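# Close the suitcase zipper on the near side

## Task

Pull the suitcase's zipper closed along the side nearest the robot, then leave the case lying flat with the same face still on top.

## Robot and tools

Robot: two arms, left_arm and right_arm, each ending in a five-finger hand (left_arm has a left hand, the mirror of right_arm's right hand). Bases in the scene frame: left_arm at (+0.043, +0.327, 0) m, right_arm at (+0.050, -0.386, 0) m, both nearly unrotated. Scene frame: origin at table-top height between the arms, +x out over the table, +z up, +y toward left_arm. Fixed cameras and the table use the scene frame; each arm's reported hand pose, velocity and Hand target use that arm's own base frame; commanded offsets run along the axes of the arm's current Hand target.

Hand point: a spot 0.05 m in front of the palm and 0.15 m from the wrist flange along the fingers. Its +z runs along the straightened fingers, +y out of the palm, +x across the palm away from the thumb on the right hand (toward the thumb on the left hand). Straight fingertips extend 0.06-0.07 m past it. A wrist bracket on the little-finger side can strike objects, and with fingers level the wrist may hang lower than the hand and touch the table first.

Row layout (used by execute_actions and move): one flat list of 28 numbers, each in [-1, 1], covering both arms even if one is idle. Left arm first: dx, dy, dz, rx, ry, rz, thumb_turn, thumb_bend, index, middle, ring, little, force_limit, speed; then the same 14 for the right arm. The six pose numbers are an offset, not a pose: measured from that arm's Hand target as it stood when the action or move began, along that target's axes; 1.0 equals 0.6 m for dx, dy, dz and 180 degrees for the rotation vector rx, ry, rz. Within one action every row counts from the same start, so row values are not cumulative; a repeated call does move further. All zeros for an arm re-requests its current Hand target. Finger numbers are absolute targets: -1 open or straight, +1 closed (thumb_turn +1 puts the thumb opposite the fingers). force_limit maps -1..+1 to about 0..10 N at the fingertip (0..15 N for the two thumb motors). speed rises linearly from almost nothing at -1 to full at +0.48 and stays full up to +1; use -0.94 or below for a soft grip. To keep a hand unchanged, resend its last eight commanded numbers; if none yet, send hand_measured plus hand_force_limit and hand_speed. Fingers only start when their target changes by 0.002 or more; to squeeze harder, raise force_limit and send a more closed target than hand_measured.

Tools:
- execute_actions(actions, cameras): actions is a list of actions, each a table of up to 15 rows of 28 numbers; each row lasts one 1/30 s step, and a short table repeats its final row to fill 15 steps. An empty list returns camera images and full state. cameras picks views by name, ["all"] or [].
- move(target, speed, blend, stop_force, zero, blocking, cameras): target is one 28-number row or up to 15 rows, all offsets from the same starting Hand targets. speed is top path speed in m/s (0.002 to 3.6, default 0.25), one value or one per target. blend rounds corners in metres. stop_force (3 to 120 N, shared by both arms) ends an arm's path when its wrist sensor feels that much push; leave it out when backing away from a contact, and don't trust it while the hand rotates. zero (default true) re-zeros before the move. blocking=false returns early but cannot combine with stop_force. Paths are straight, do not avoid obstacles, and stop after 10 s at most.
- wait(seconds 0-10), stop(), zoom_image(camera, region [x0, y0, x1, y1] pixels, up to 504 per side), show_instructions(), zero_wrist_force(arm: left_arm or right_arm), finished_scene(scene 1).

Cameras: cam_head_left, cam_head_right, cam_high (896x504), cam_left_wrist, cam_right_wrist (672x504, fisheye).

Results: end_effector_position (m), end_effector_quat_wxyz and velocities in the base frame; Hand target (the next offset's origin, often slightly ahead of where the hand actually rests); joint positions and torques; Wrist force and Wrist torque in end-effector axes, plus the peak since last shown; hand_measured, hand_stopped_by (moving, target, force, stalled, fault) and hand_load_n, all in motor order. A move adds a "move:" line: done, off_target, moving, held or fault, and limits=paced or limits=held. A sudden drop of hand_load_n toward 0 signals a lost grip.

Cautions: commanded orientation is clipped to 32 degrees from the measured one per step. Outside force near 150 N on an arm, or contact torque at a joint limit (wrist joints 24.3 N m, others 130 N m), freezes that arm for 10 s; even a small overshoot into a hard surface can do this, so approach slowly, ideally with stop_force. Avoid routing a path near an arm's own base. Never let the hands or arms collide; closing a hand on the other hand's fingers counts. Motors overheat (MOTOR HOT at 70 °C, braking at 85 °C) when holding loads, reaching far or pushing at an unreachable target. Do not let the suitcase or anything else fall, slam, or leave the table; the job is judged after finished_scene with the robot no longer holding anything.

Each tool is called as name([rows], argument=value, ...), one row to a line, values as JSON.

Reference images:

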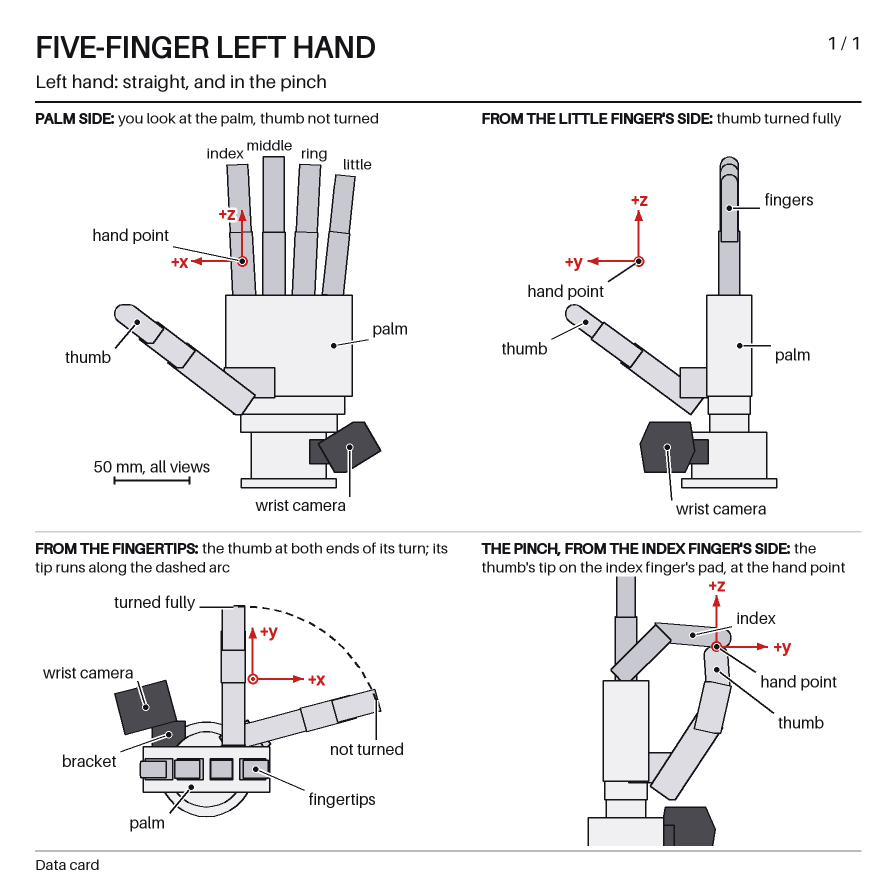

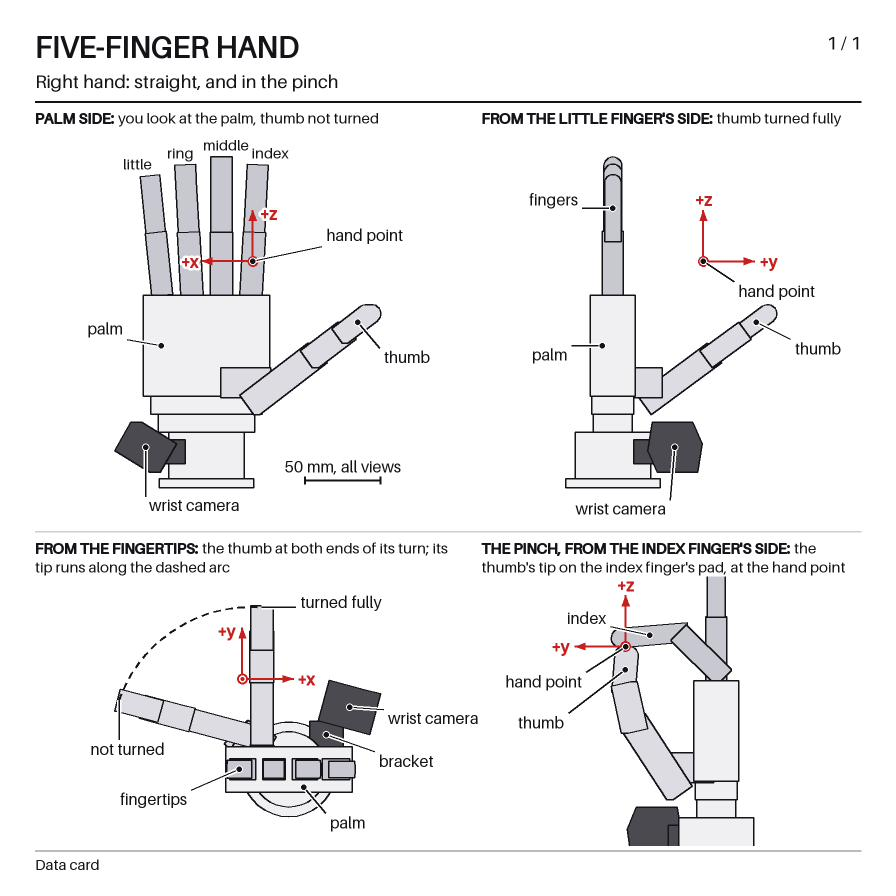

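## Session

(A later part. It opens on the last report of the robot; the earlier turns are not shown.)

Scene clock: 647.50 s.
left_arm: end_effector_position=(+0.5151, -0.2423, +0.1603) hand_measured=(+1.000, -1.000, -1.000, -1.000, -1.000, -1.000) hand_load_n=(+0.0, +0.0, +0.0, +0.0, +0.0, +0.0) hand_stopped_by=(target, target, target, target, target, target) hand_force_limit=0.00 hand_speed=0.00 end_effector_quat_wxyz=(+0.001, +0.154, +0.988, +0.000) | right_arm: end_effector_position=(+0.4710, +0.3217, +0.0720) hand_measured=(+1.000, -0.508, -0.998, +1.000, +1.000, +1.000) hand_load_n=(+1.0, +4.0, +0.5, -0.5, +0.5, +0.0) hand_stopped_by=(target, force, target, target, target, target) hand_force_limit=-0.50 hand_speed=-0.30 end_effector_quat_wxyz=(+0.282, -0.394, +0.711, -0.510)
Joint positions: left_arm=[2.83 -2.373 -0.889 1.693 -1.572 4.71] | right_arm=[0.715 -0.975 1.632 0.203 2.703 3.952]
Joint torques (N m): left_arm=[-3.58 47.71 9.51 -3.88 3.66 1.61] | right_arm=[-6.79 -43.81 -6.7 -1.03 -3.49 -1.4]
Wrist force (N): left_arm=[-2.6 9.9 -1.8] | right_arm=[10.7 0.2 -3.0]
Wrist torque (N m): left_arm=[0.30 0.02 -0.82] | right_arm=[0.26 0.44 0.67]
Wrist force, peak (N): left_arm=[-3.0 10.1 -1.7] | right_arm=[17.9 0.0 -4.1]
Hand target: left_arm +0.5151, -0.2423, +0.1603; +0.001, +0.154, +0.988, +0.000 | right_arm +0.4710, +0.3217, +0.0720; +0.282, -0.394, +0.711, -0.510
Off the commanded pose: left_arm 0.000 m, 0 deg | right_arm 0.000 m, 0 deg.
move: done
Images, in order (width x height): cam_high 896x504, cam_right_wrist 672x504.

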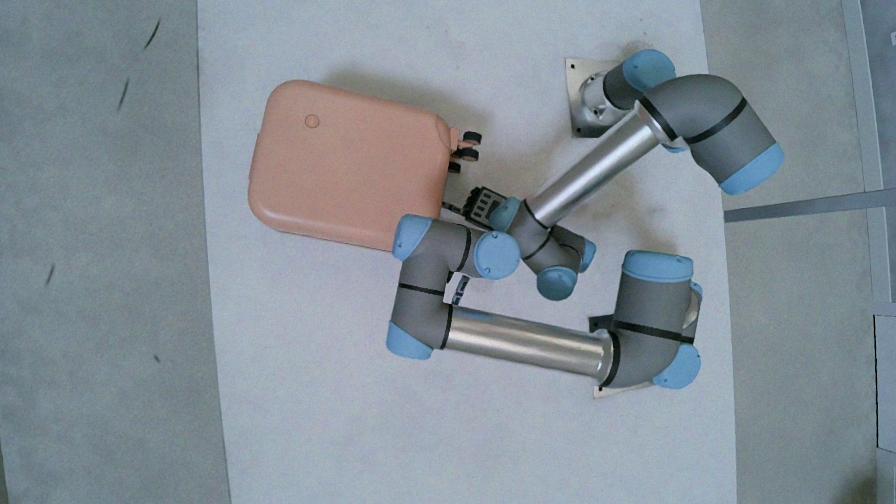

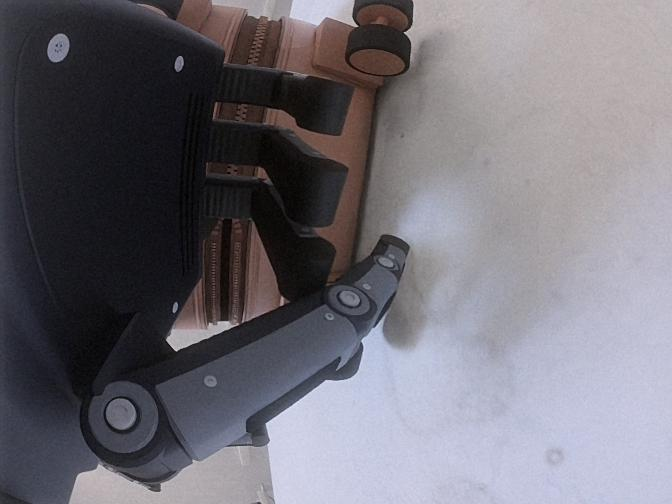

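move(target=[0, 0, 0, 0, 0, 0, 1, -1, -1, -1, -1, -1, 0, 0, -0.0476, 0.0049, -0.0148, 0, 0, 0, 1, 1, -0.998, 1, 1, 1, -0.5, -0.3], speed=0.015, stop_force=30, zero=false, cameras=["cam_right_wrist", "cam_high"])

zoom_image(camera="cam_right_wrist", region=[170, 150, 330, 350])

Scene clock: 651.20 s.
left_arm: end_effector_position=(+0.5151, -0.2424, +0.1603) hand_measured=(+1.000, -1.000, -1.000, -1.000, -1.000, -1.000) hand_load_n=(+0.0, +0.0, +0.0, +0.0, +0.0, +0.0) hand_stopped_by=(target, target, target, target, target, target) hand_force_limit=0.00 hand_speed=0.00 end_effector_quat_wxyz=(+0.001, +0.154, +0.988, +0.000) | right_arm: end_effector_position=(+0.4782, +0.3509, +0.0720) hand_measured=(+1.000, -0.508, -0.998, +1.000, +1.000, +1.000) hand_load_n=(+1.0, +4.0, -1.0, -0.5, +0.0, +0.0) hand_stopped_by=(target, force, target, target, target, target) hand_force_limit=-0.50 hand_speed=-0.30 end_effector_quat_wxyz=(+0.282, -0.394, +0.711, -0.510)
Joint positions: left_arm=[2.83 -2.373 -0.889 1.692 -1.572 4.71] | right_arm=[0.749 -0.905 1.522 0.302 2.725 4.017]
Joint torques (N m): left_arm=[9.79 44.37 10.01 -2.39 -1.89 1.56] | right_arm=[-9.04 -46.25 -5.56 0.57 0.55 -1.23]
Wrist force (N): left_arm=[-0.5 -0.2 -1.2] | right_arm=[1.7 0.9 -2.4]
Wrist torque (N m): left_arm=[0.01 -0.01 -0.17] | right_arm=[0.15 -0.23 0.12]
Wrist force, peak (N): left_arm=[-4.0 26.2 -1.5] | right_arm=[32.2 -0.5 1.0]
Hand target: left_arm +0.5151, -0.2423, +0.1603; +0.001, +0.154, +0.988, +0.000 | right_arm +0.4782, +0.3509, +0.0720; +0.282, -0.394, +0.711, -0.510
Off the commanded pose: left_arm 0.000 m, 0 deg | right_arm 0.000 m, 0 deg.
move: done
Images, in order (width x height): cam_high 896x504, cam_right_wrist 672x504.

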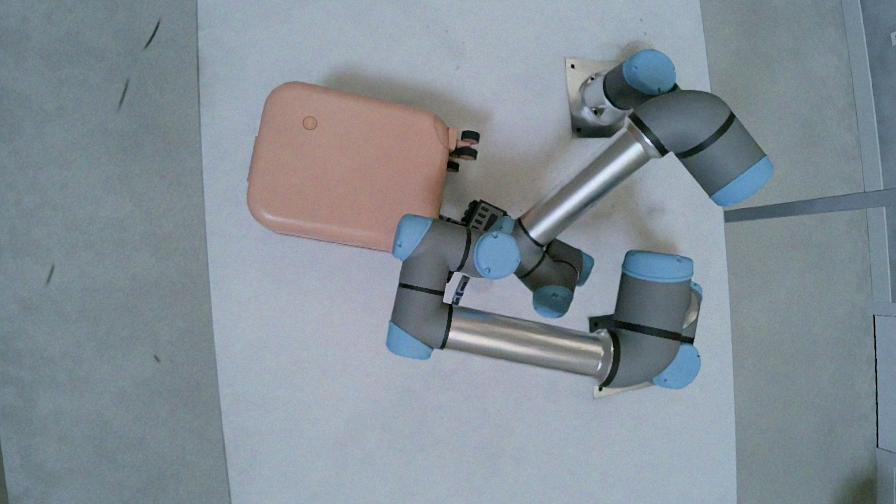

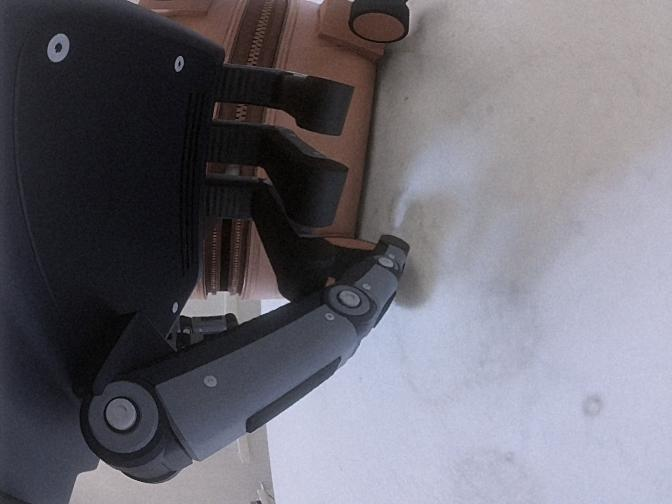

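Scaled by 2.520 from the camera's 672x504 image, which has a finer 960x720 frame.

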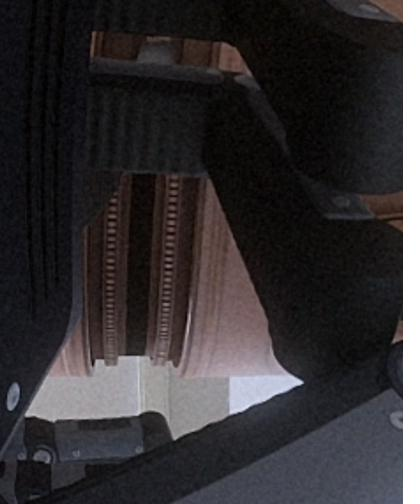

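move([
  [0, 0, 0, 0, 0, 0, 1, -1, -1, -1, -1, -1, 0, 0, 0.0153, 0.0153, -0.0451, 0, 0, 0, 1, 1, -0.998, 1, 1, 1, -0.5, -0.3],
  [0, 0, 0, 0, 0, 0, 1, -1, -1, -1, -1, -1, 0, 0, 0.0788, 0.0088, -0.0258, 0, 0, 0, 1, 1, -0.998, 1, 1, 1, -0.5, -0.3],
], speed=0.06, blend=0.01, cameras=["cam_right_wrist", "cam_high"])

zoom_image(camera="cam_right_wrist", region=[170, 100, 330, 350])

zoom_image(camera="cam_high", region=[380, 110, 540, 270])

Scene clock: 653.67 s.
left_arm: end_effector_position=(+0.5151, -0.2423, +0.1603) hand_measured=(+1.000, -1.000, -1.000, -1.000, -1.000, -1.000) hand_load_n=(+0.0, +0.0, +0.5, +0.0, +0.0, +0.0) hand_stopped_by=(target, target, target, target, target, target) hand_force_limit=0.00 hand_speed=0.00 end_effector_quat_wxyz=(+0.001, +0.154, +0.988, +0.000) | right_arm: end_effector_position=(+0.4393, +0.3195, +0.0720) hand_measured=(+1.000, -0.508, -0.998, +1.000, +1.000, +1.000) hand_load_n=(+1.5, +4.0, +0.0, -0.5, +0.0, +0.0) hand_stopped_by=(target, force, target, target, target, target) hand_force_limit=-0.50 hand_speed=-0.30 end_effector_quat_wxyz=(+0.282, -0.394, +0.711, -0.509)
Joint positions: left_arm=[2.83 -2.373 -0.889 1.693 -1.572 4.71] | right_arm=[0.757 -0.994 1.684 0.243 2.729 4.032]
Joint torques (N m): left_arm=[10.96 43.03 10.85 -0.85 -1.97 1.59] | right_arm=[7.08 -25.01 -25.04 3.4 2.93 2]
Wrist force (N): left_arm=[-0.5 -0.3 -1.1] | right_arm=[1.5 -0.1 -1.7]
Wrist torque (N m): left_arm=[-0.01 -0.01 -0.17] | right_arm=[0.09 -0.21 0.12]
Wrist force, peak (N): left_arm=[-0.9 -0.2 -1.3] | right_arm=[1.9 0.8 -3.1]
Hand target: left_arm +0.5151, -0.2423, +0.1603; +0.001, +0.154, +0.988, +0.000 | right_arm +0.4393, +0.3195, +0.0720; +0.282, -0.394, +0.711, -0.510
Off the commanded pose: left_arm 0.000 m, 0 deg | right_arm 0.000 m, 0 deg.
move: done
Images, in order (width x height): cam_high 896x504, cam_right_wrist 672x504.

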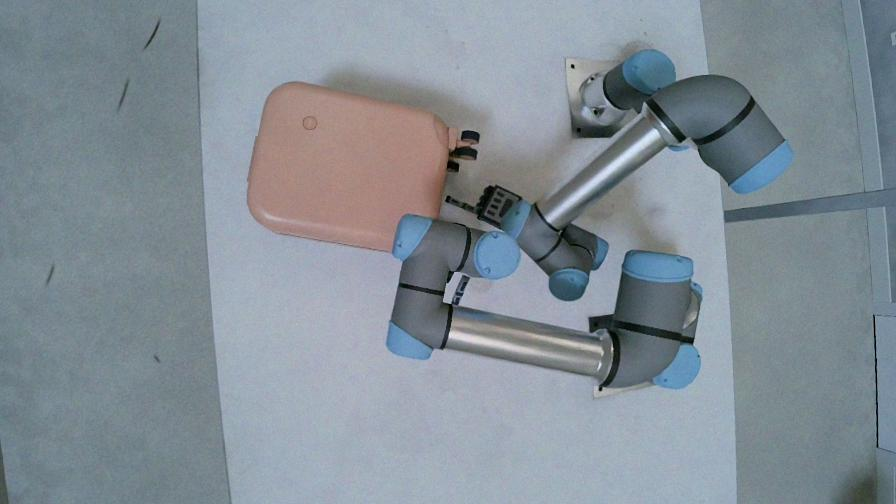

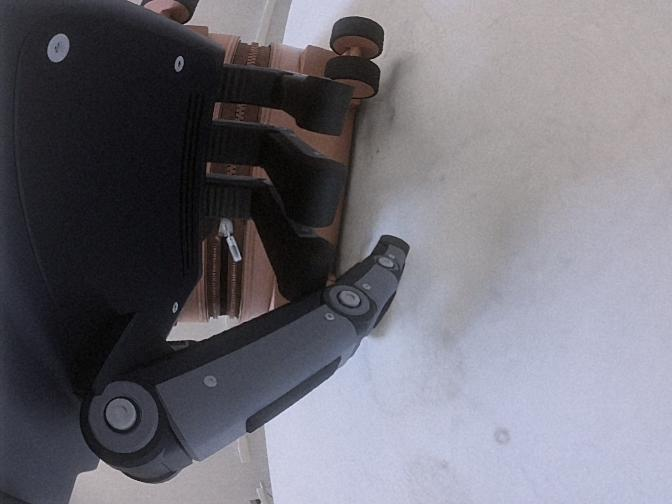

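Scaled by 2.016 from the camera's 672x504 image, which has a finer 960x720 frame.

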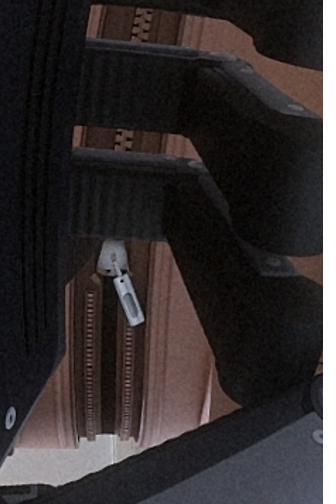

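Scaled by 3.150 from the camera's 896x504 image, which has a finer 1280x720 frame.

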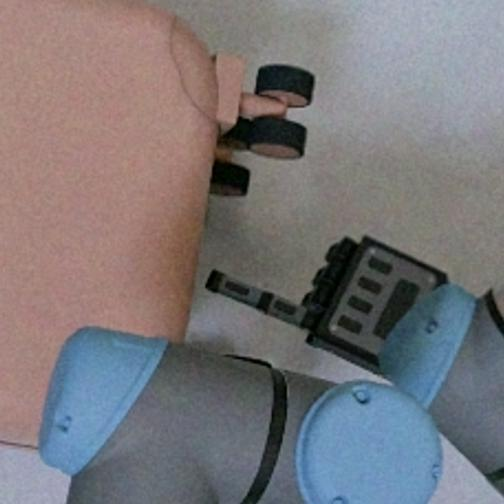

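zoom_image(camera="cam_right_wrist", region=[200, 200, 260, 290])

Scaled by 5.600 from the camera's 672x504 image, which has a finer 960x720 frame.

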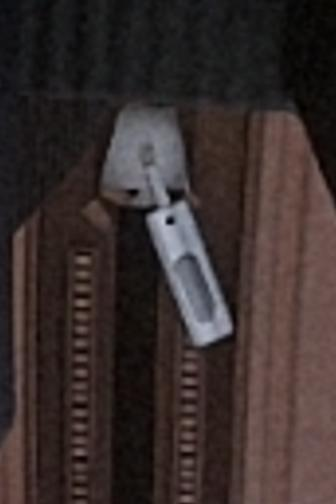

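move(target=[0, 0, 0, 0, 0, 0, 1, -1, -1, -1, -1, -1, 0, 0, -0.0168, -0.0168, 0.0496, 0, 0, 0, 1, 1, -0.998, 1, 1, 1, -0.5, -0.3], speed=0.02, stop_force=3, cameras=["cam_right_wrist"])

zoom_image(camera="cam_right_wrist", region=[170, 150, 330, 350])

Scene clock: 657.70 s.
left_arm: end_effector_position=(+0.5151, -0.2423, +0.1603) hand_measured=(+1.000, -1.000, -1.000, -1.000, -1.000, -1.000) hand_load_n=(+0.0, +0.0, +0.0, +0.0, +0.0, +0.0) hand_stopped_by=(target, target, target, target, target, target) hand_force_limit=0.00 hand_speed=0.00 end_effector_quat_wxyz=(+0.001, +0.154, +0.988, +0.000) | right_arm: end_effector_position=(+0.4709, +0.3114, +0.0720) hand_measured=(+1.000, -0.508, -0.998, +1.000, +1.000, +1.000) hand_load_n=(+1.5, +4.0, -1.0, -0.5, +0.0, +0.0) hand_stopped_by=(target, force, target, target, target, target) hand_force_limit=-0.50 hand_speed=-0.30 end_effector_quat_wxyz=(+0.282, -0.394, +0.711, -0.510)
Joint positions: left_arm=[2.83 -2.373 -0.889 1.693 -1.572 4.71] | right_arm=[0.698 -0.997 1.665 0.166 2.692 3.923]
Joint torques (N m): left_arm=[10.65 39.5 11.36 -0.98 -1.88 1.56] | right_arm=[6.53 -39.68 -4.86 2.67 3.67 -0.52]
Wrist force (N): left_arm=[-0.5 -0.4 -1.0] | right_arm=[2.3 0.7 -4.2]
Wrist torque (N m): left_arm=[-0.04 0.00 -0.17] | right_arm=[0.22 -0.17 0.14]
Wrist force, peak (N): left_arm=[-0.9 -0.1 -1.4] | right_arm=[3.6 0.9 -5.7]
Hand target: left_arm +0.5151, -0.2423, +0.1603; +0.001, +0.154, +0.988, +0.000 | right_arm +0.4709, +0.3114, +0.0720; +0.282, -0.394, +0.711, -0.510
Off the commanded pose: left_arm 0.000 m, 0 deg | right_arm 0.000 m, 0 deg.
move: contact (right_arm)
Images, in order (width x height): cam_right_wrist 672x504.

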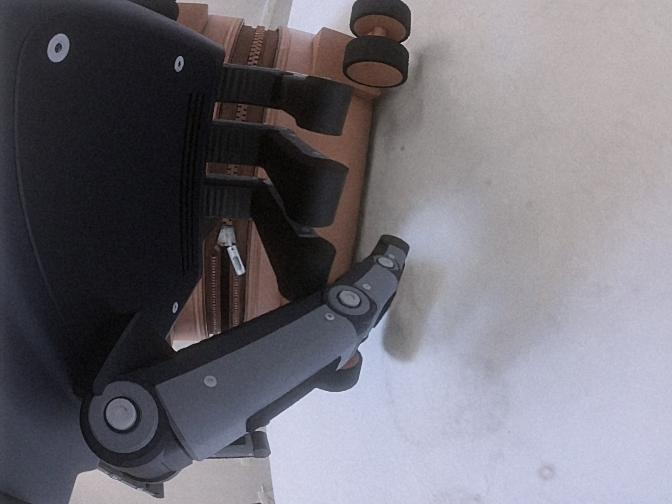

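Scaled by 2.520 from the camera's 672x504 image, which has a finer 960x720 frame.

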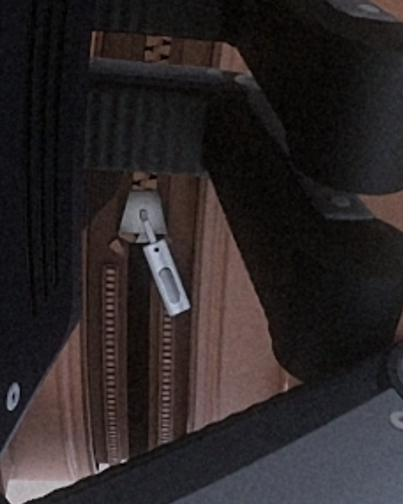

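move(target=[0, 0, 0, 0, 0, 0, 1, -1, -1, -1, -1, -1, 0, 0, -0.0397, 0.0041, -0.0121, 0, 0, 0, 1, 1, -0.998, 1, 1, 1, -0.5, -0.3], speed=0.012, stop_force=28, cameras=["cam_right_wrist"])

zoom_image(camera="cam_right_wrist", region=[170, 150, 330, 350])

Scene clock: 661.27 s.
left_arm: end_effector_position=(+0.5151, -0.2423, +0.1603) hand_measured=(+1.000, -1.000, -1.000, -1.000, -1.000, -1.000) hand_load_n=(+0.0, +0.0, +0.0, +0.0, +0.0, +0.0) hand_stopped_by=(target, target, target, target, target, target) hand_force_limit=0.00 hand_speed=0.00 end_effector_quat_wxyz=(+0.001, +0.154, +0.988, +0.000) | right_arm: end_effector_position=(+0.4766, +0.3336, +0.0720) hand_measured=(+1.000, -0.508, -0.998, +1.000, +1.000, +1.000) hand_load_n=(+1.0, +4.0, -1.0, -0.5, +0.0, +0.0) hand_stopped_by=(target, force, target, target, target, target) hand_force_limit=-0.50 hand_speed=-0.30 end_effector_quat_wxyz=(+0.282, -0.394, +0.711, -0.510)
Joint positions: left_arm=[2.83 -2.373 -0.889 1.693 -1.572 4.71] | right_arm=[0.726 -0.945 1.584 0.24 2.711 3.972]
Joint torques (N m): left_arm=[-26.51 35.8 12.49 -4.44 6.19 1.53] | right_arm=[0.32 -45.74 -12.76 -0.7 -6.24 -1.19]
Wrist force (N): left_arm=[-1.6 21.3 -1.3] | right_arm=[24.3 0.5 1.4]
Wrist torque (N m): left_arm=[0.60 0.04 -1.27] | right_arm=[-0.13 1.32 1.53]
Wrist force, peak (N): left_arm=[-4.1 25.5 -1.7] | right_arm=[31.6 1.0 1.0]
Hand target: left_arm +0.5151, -0.2423, +0.1603; +0.001, +0.154, +0.988, +0.000 | right_arm +0.4766, +0.3336, +0.0720; +0.282, -0.394, +0.711, -0.510 (not the last commanded pose)
Off the commanded pose: left_arm 0.000 m, 0 deg | right_arm 0.002 m, 0 deg.
move: contact (right_arm)
Images, in order (width x height): cam_right_wrist 672x504.

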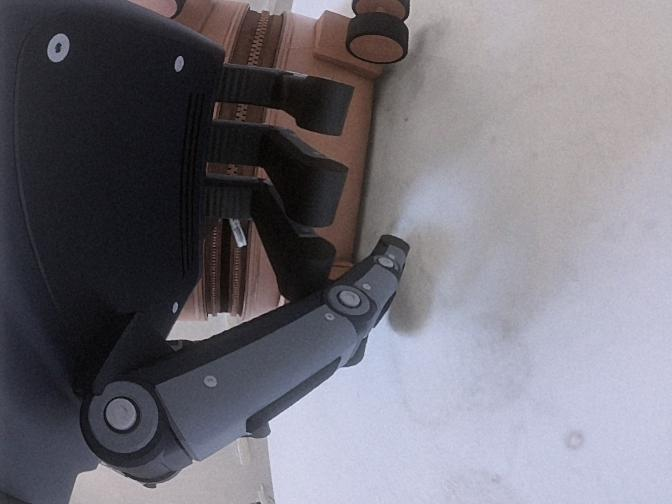

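Scaled by 2.520 from the camera's 672x504 image, which has a finer 960x720 frame.

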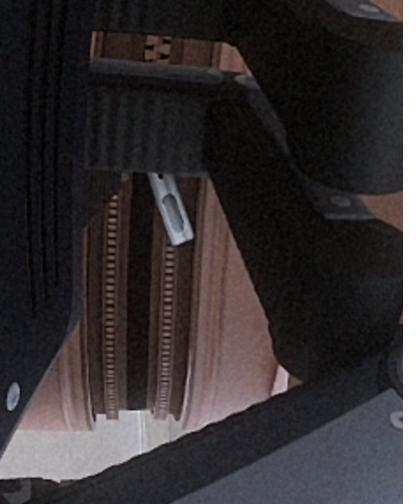

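move([
  [0, 0.0333, 0, 0, 0, 0, 1, -1, -1, -1, -1, -1, 0, 0, 0.0127, -0.0013, 0.0039, 0, 0, 0, 1, 1, -0.998, 1, 1, 1, -0.5, -0.3],
  [0, 0.06, 0, 0, 0, 0, 1, -1, -1, -1, -1, -1, 0, 0, 0.0434, 0.0294, -0.0864, 0, 0, 0, 1, 1, -0.998, 1, 1, 1, -0.5, -0.3],
], speed=0.05, blend=0.003, cameras=["all"])

zoom_image(camera="cam_right_wrist", region=[170, 100, 330, 350])

zoom_image(camera="cam_high", region=[230, 60, 550, 280])

Scene clock: 664.30 s.
left_arm: end_effector_position=(+0.5261, -0.2079, +0.1603) hand_measured=(+1.000, -1.000, -1.000, -1.000, -1.000, -1.000) hand_load_n=(+0.0, +0.0, +0.0, +0.0, +0.0, +0.0) hand_stopped_by=(target, target, target, target, target, target) hand_force_limit=0.00 hand_speed=0.00 end_effector_quat_wxyz=(+0.001, +0.154, +0.988, +0.000) | right_arm: end_effector_position=(+0.4163, +0.3405, +0.0720) hand_measured=(+1.000, -0.508, -0.998, +1.000, +1.000, +1.000) hand_load_n=(+1.5, +4.0, +0.0, -0.5, +0.0, +0.0) hand_stopped_by=(target, force, target, target, target, target) hand_force_limit=-0.50 hand_speed=-0.30 end_effector_quat_wxyz=(+0.282, -0.394, +0.711, -0.510)
Joint positions: left_arm=[2.891 -2.352 -0.926 1.709 -1.572 4.771] | right_arm=[0.825 -0.948 1.641 0.379 2.767 4.182]
Joint torques (N m): left_arm=[-6.89 52.13 12.63 -1.67 -0.67 -1.75] | right_arm=[-8.36 -35.08 -24.32 0.88 -1.33 -1.1]
Wrist force (N): left_arm=[-0.5 0.1 -0.8] | right_arm=[0.9 -0.2 -1.8]
Wrist torque (N m): left_arm=[0.02 0.00 -0.36] | right_arm=[0.09 -0.12 0.12]
Wrist force, peak (N): left_arm=[-1.8 22.2 -1.4] | right_arm=[24.7 0.5 1.5]
Hand target: left_arm +0.5260, -0.2080, +0.1603; +0.001, +0.154, +0.988, +0.000 | right_arm +0.4163, +0.3406, +0.0720; +0.282, -0.394, +0.711, -0.510
Off the commanded pose: left_arm 0.000 m, 0 deg | right_arm 0.000 m, 0 deg.
move: done

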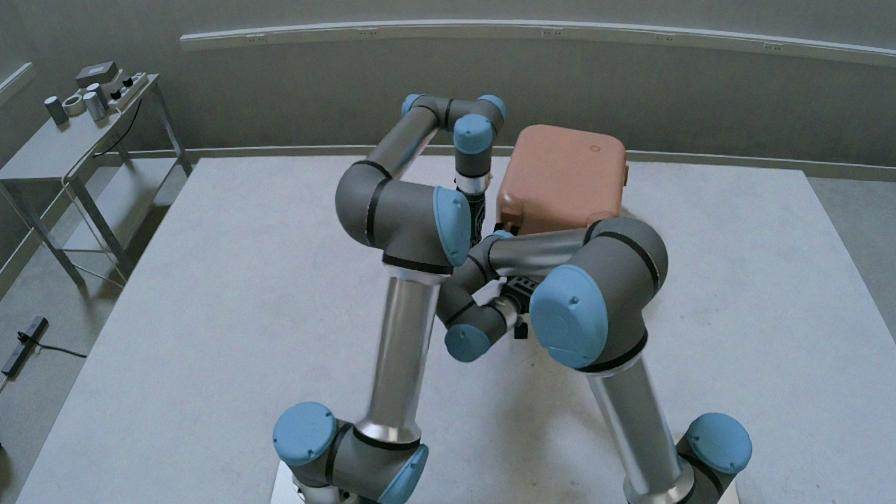

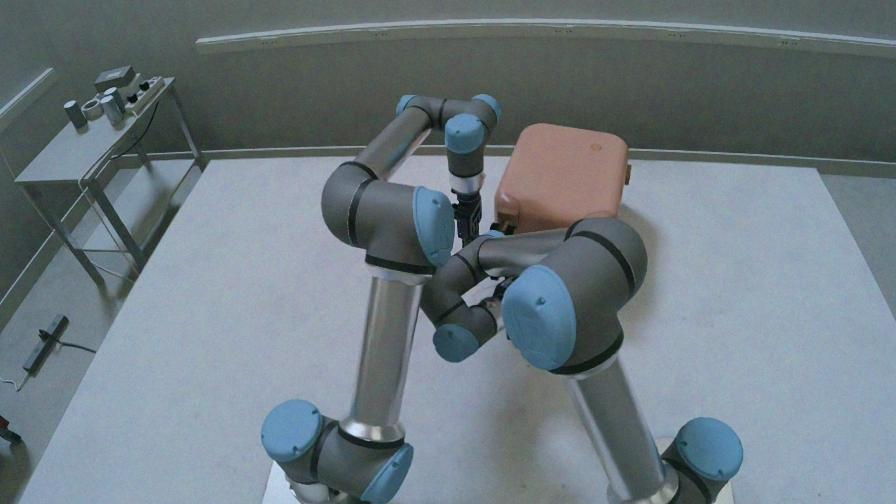

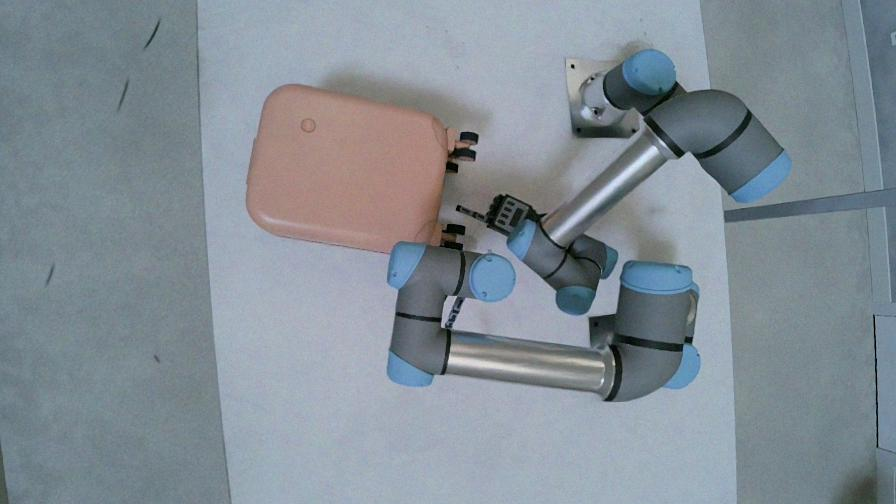

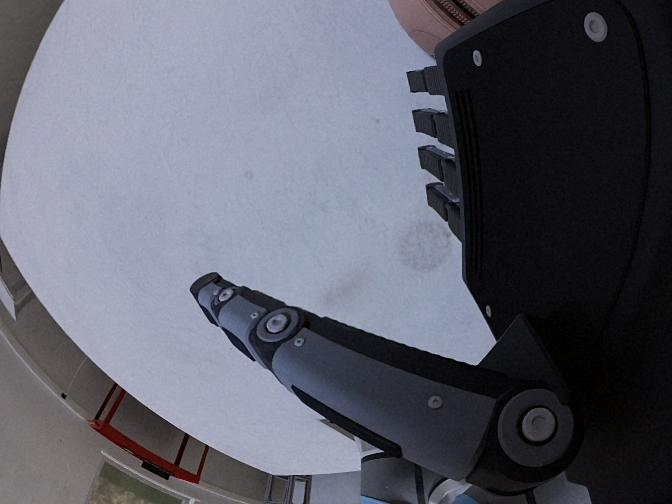

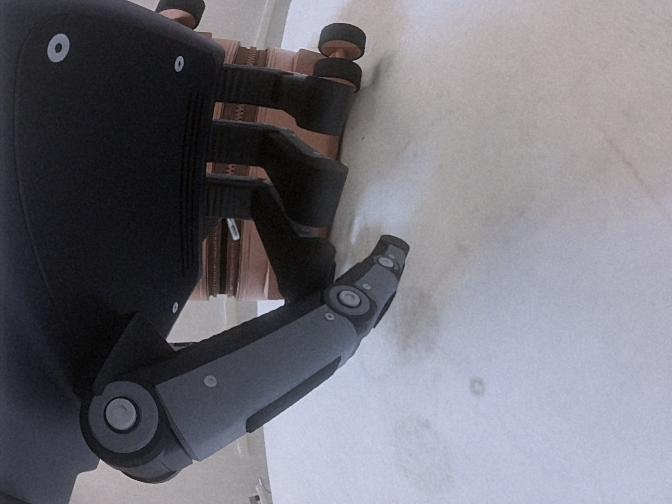

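Scaled by 2.016 from the camera's 672x504 image, which has a finer 960x720 frame.

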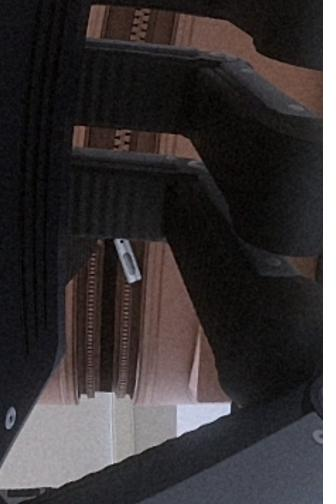

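Scaled by 1.575 from the camera's 896x504 image, which has a finer 1280x720 frame.

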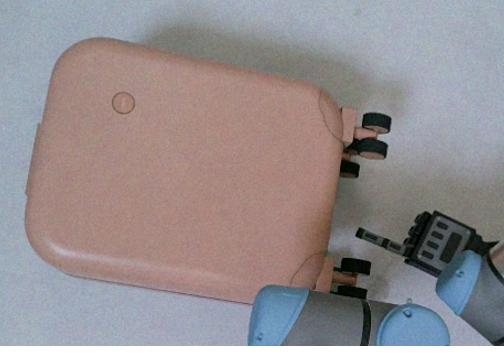

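finished_scene()

The scene is finished: the task was done.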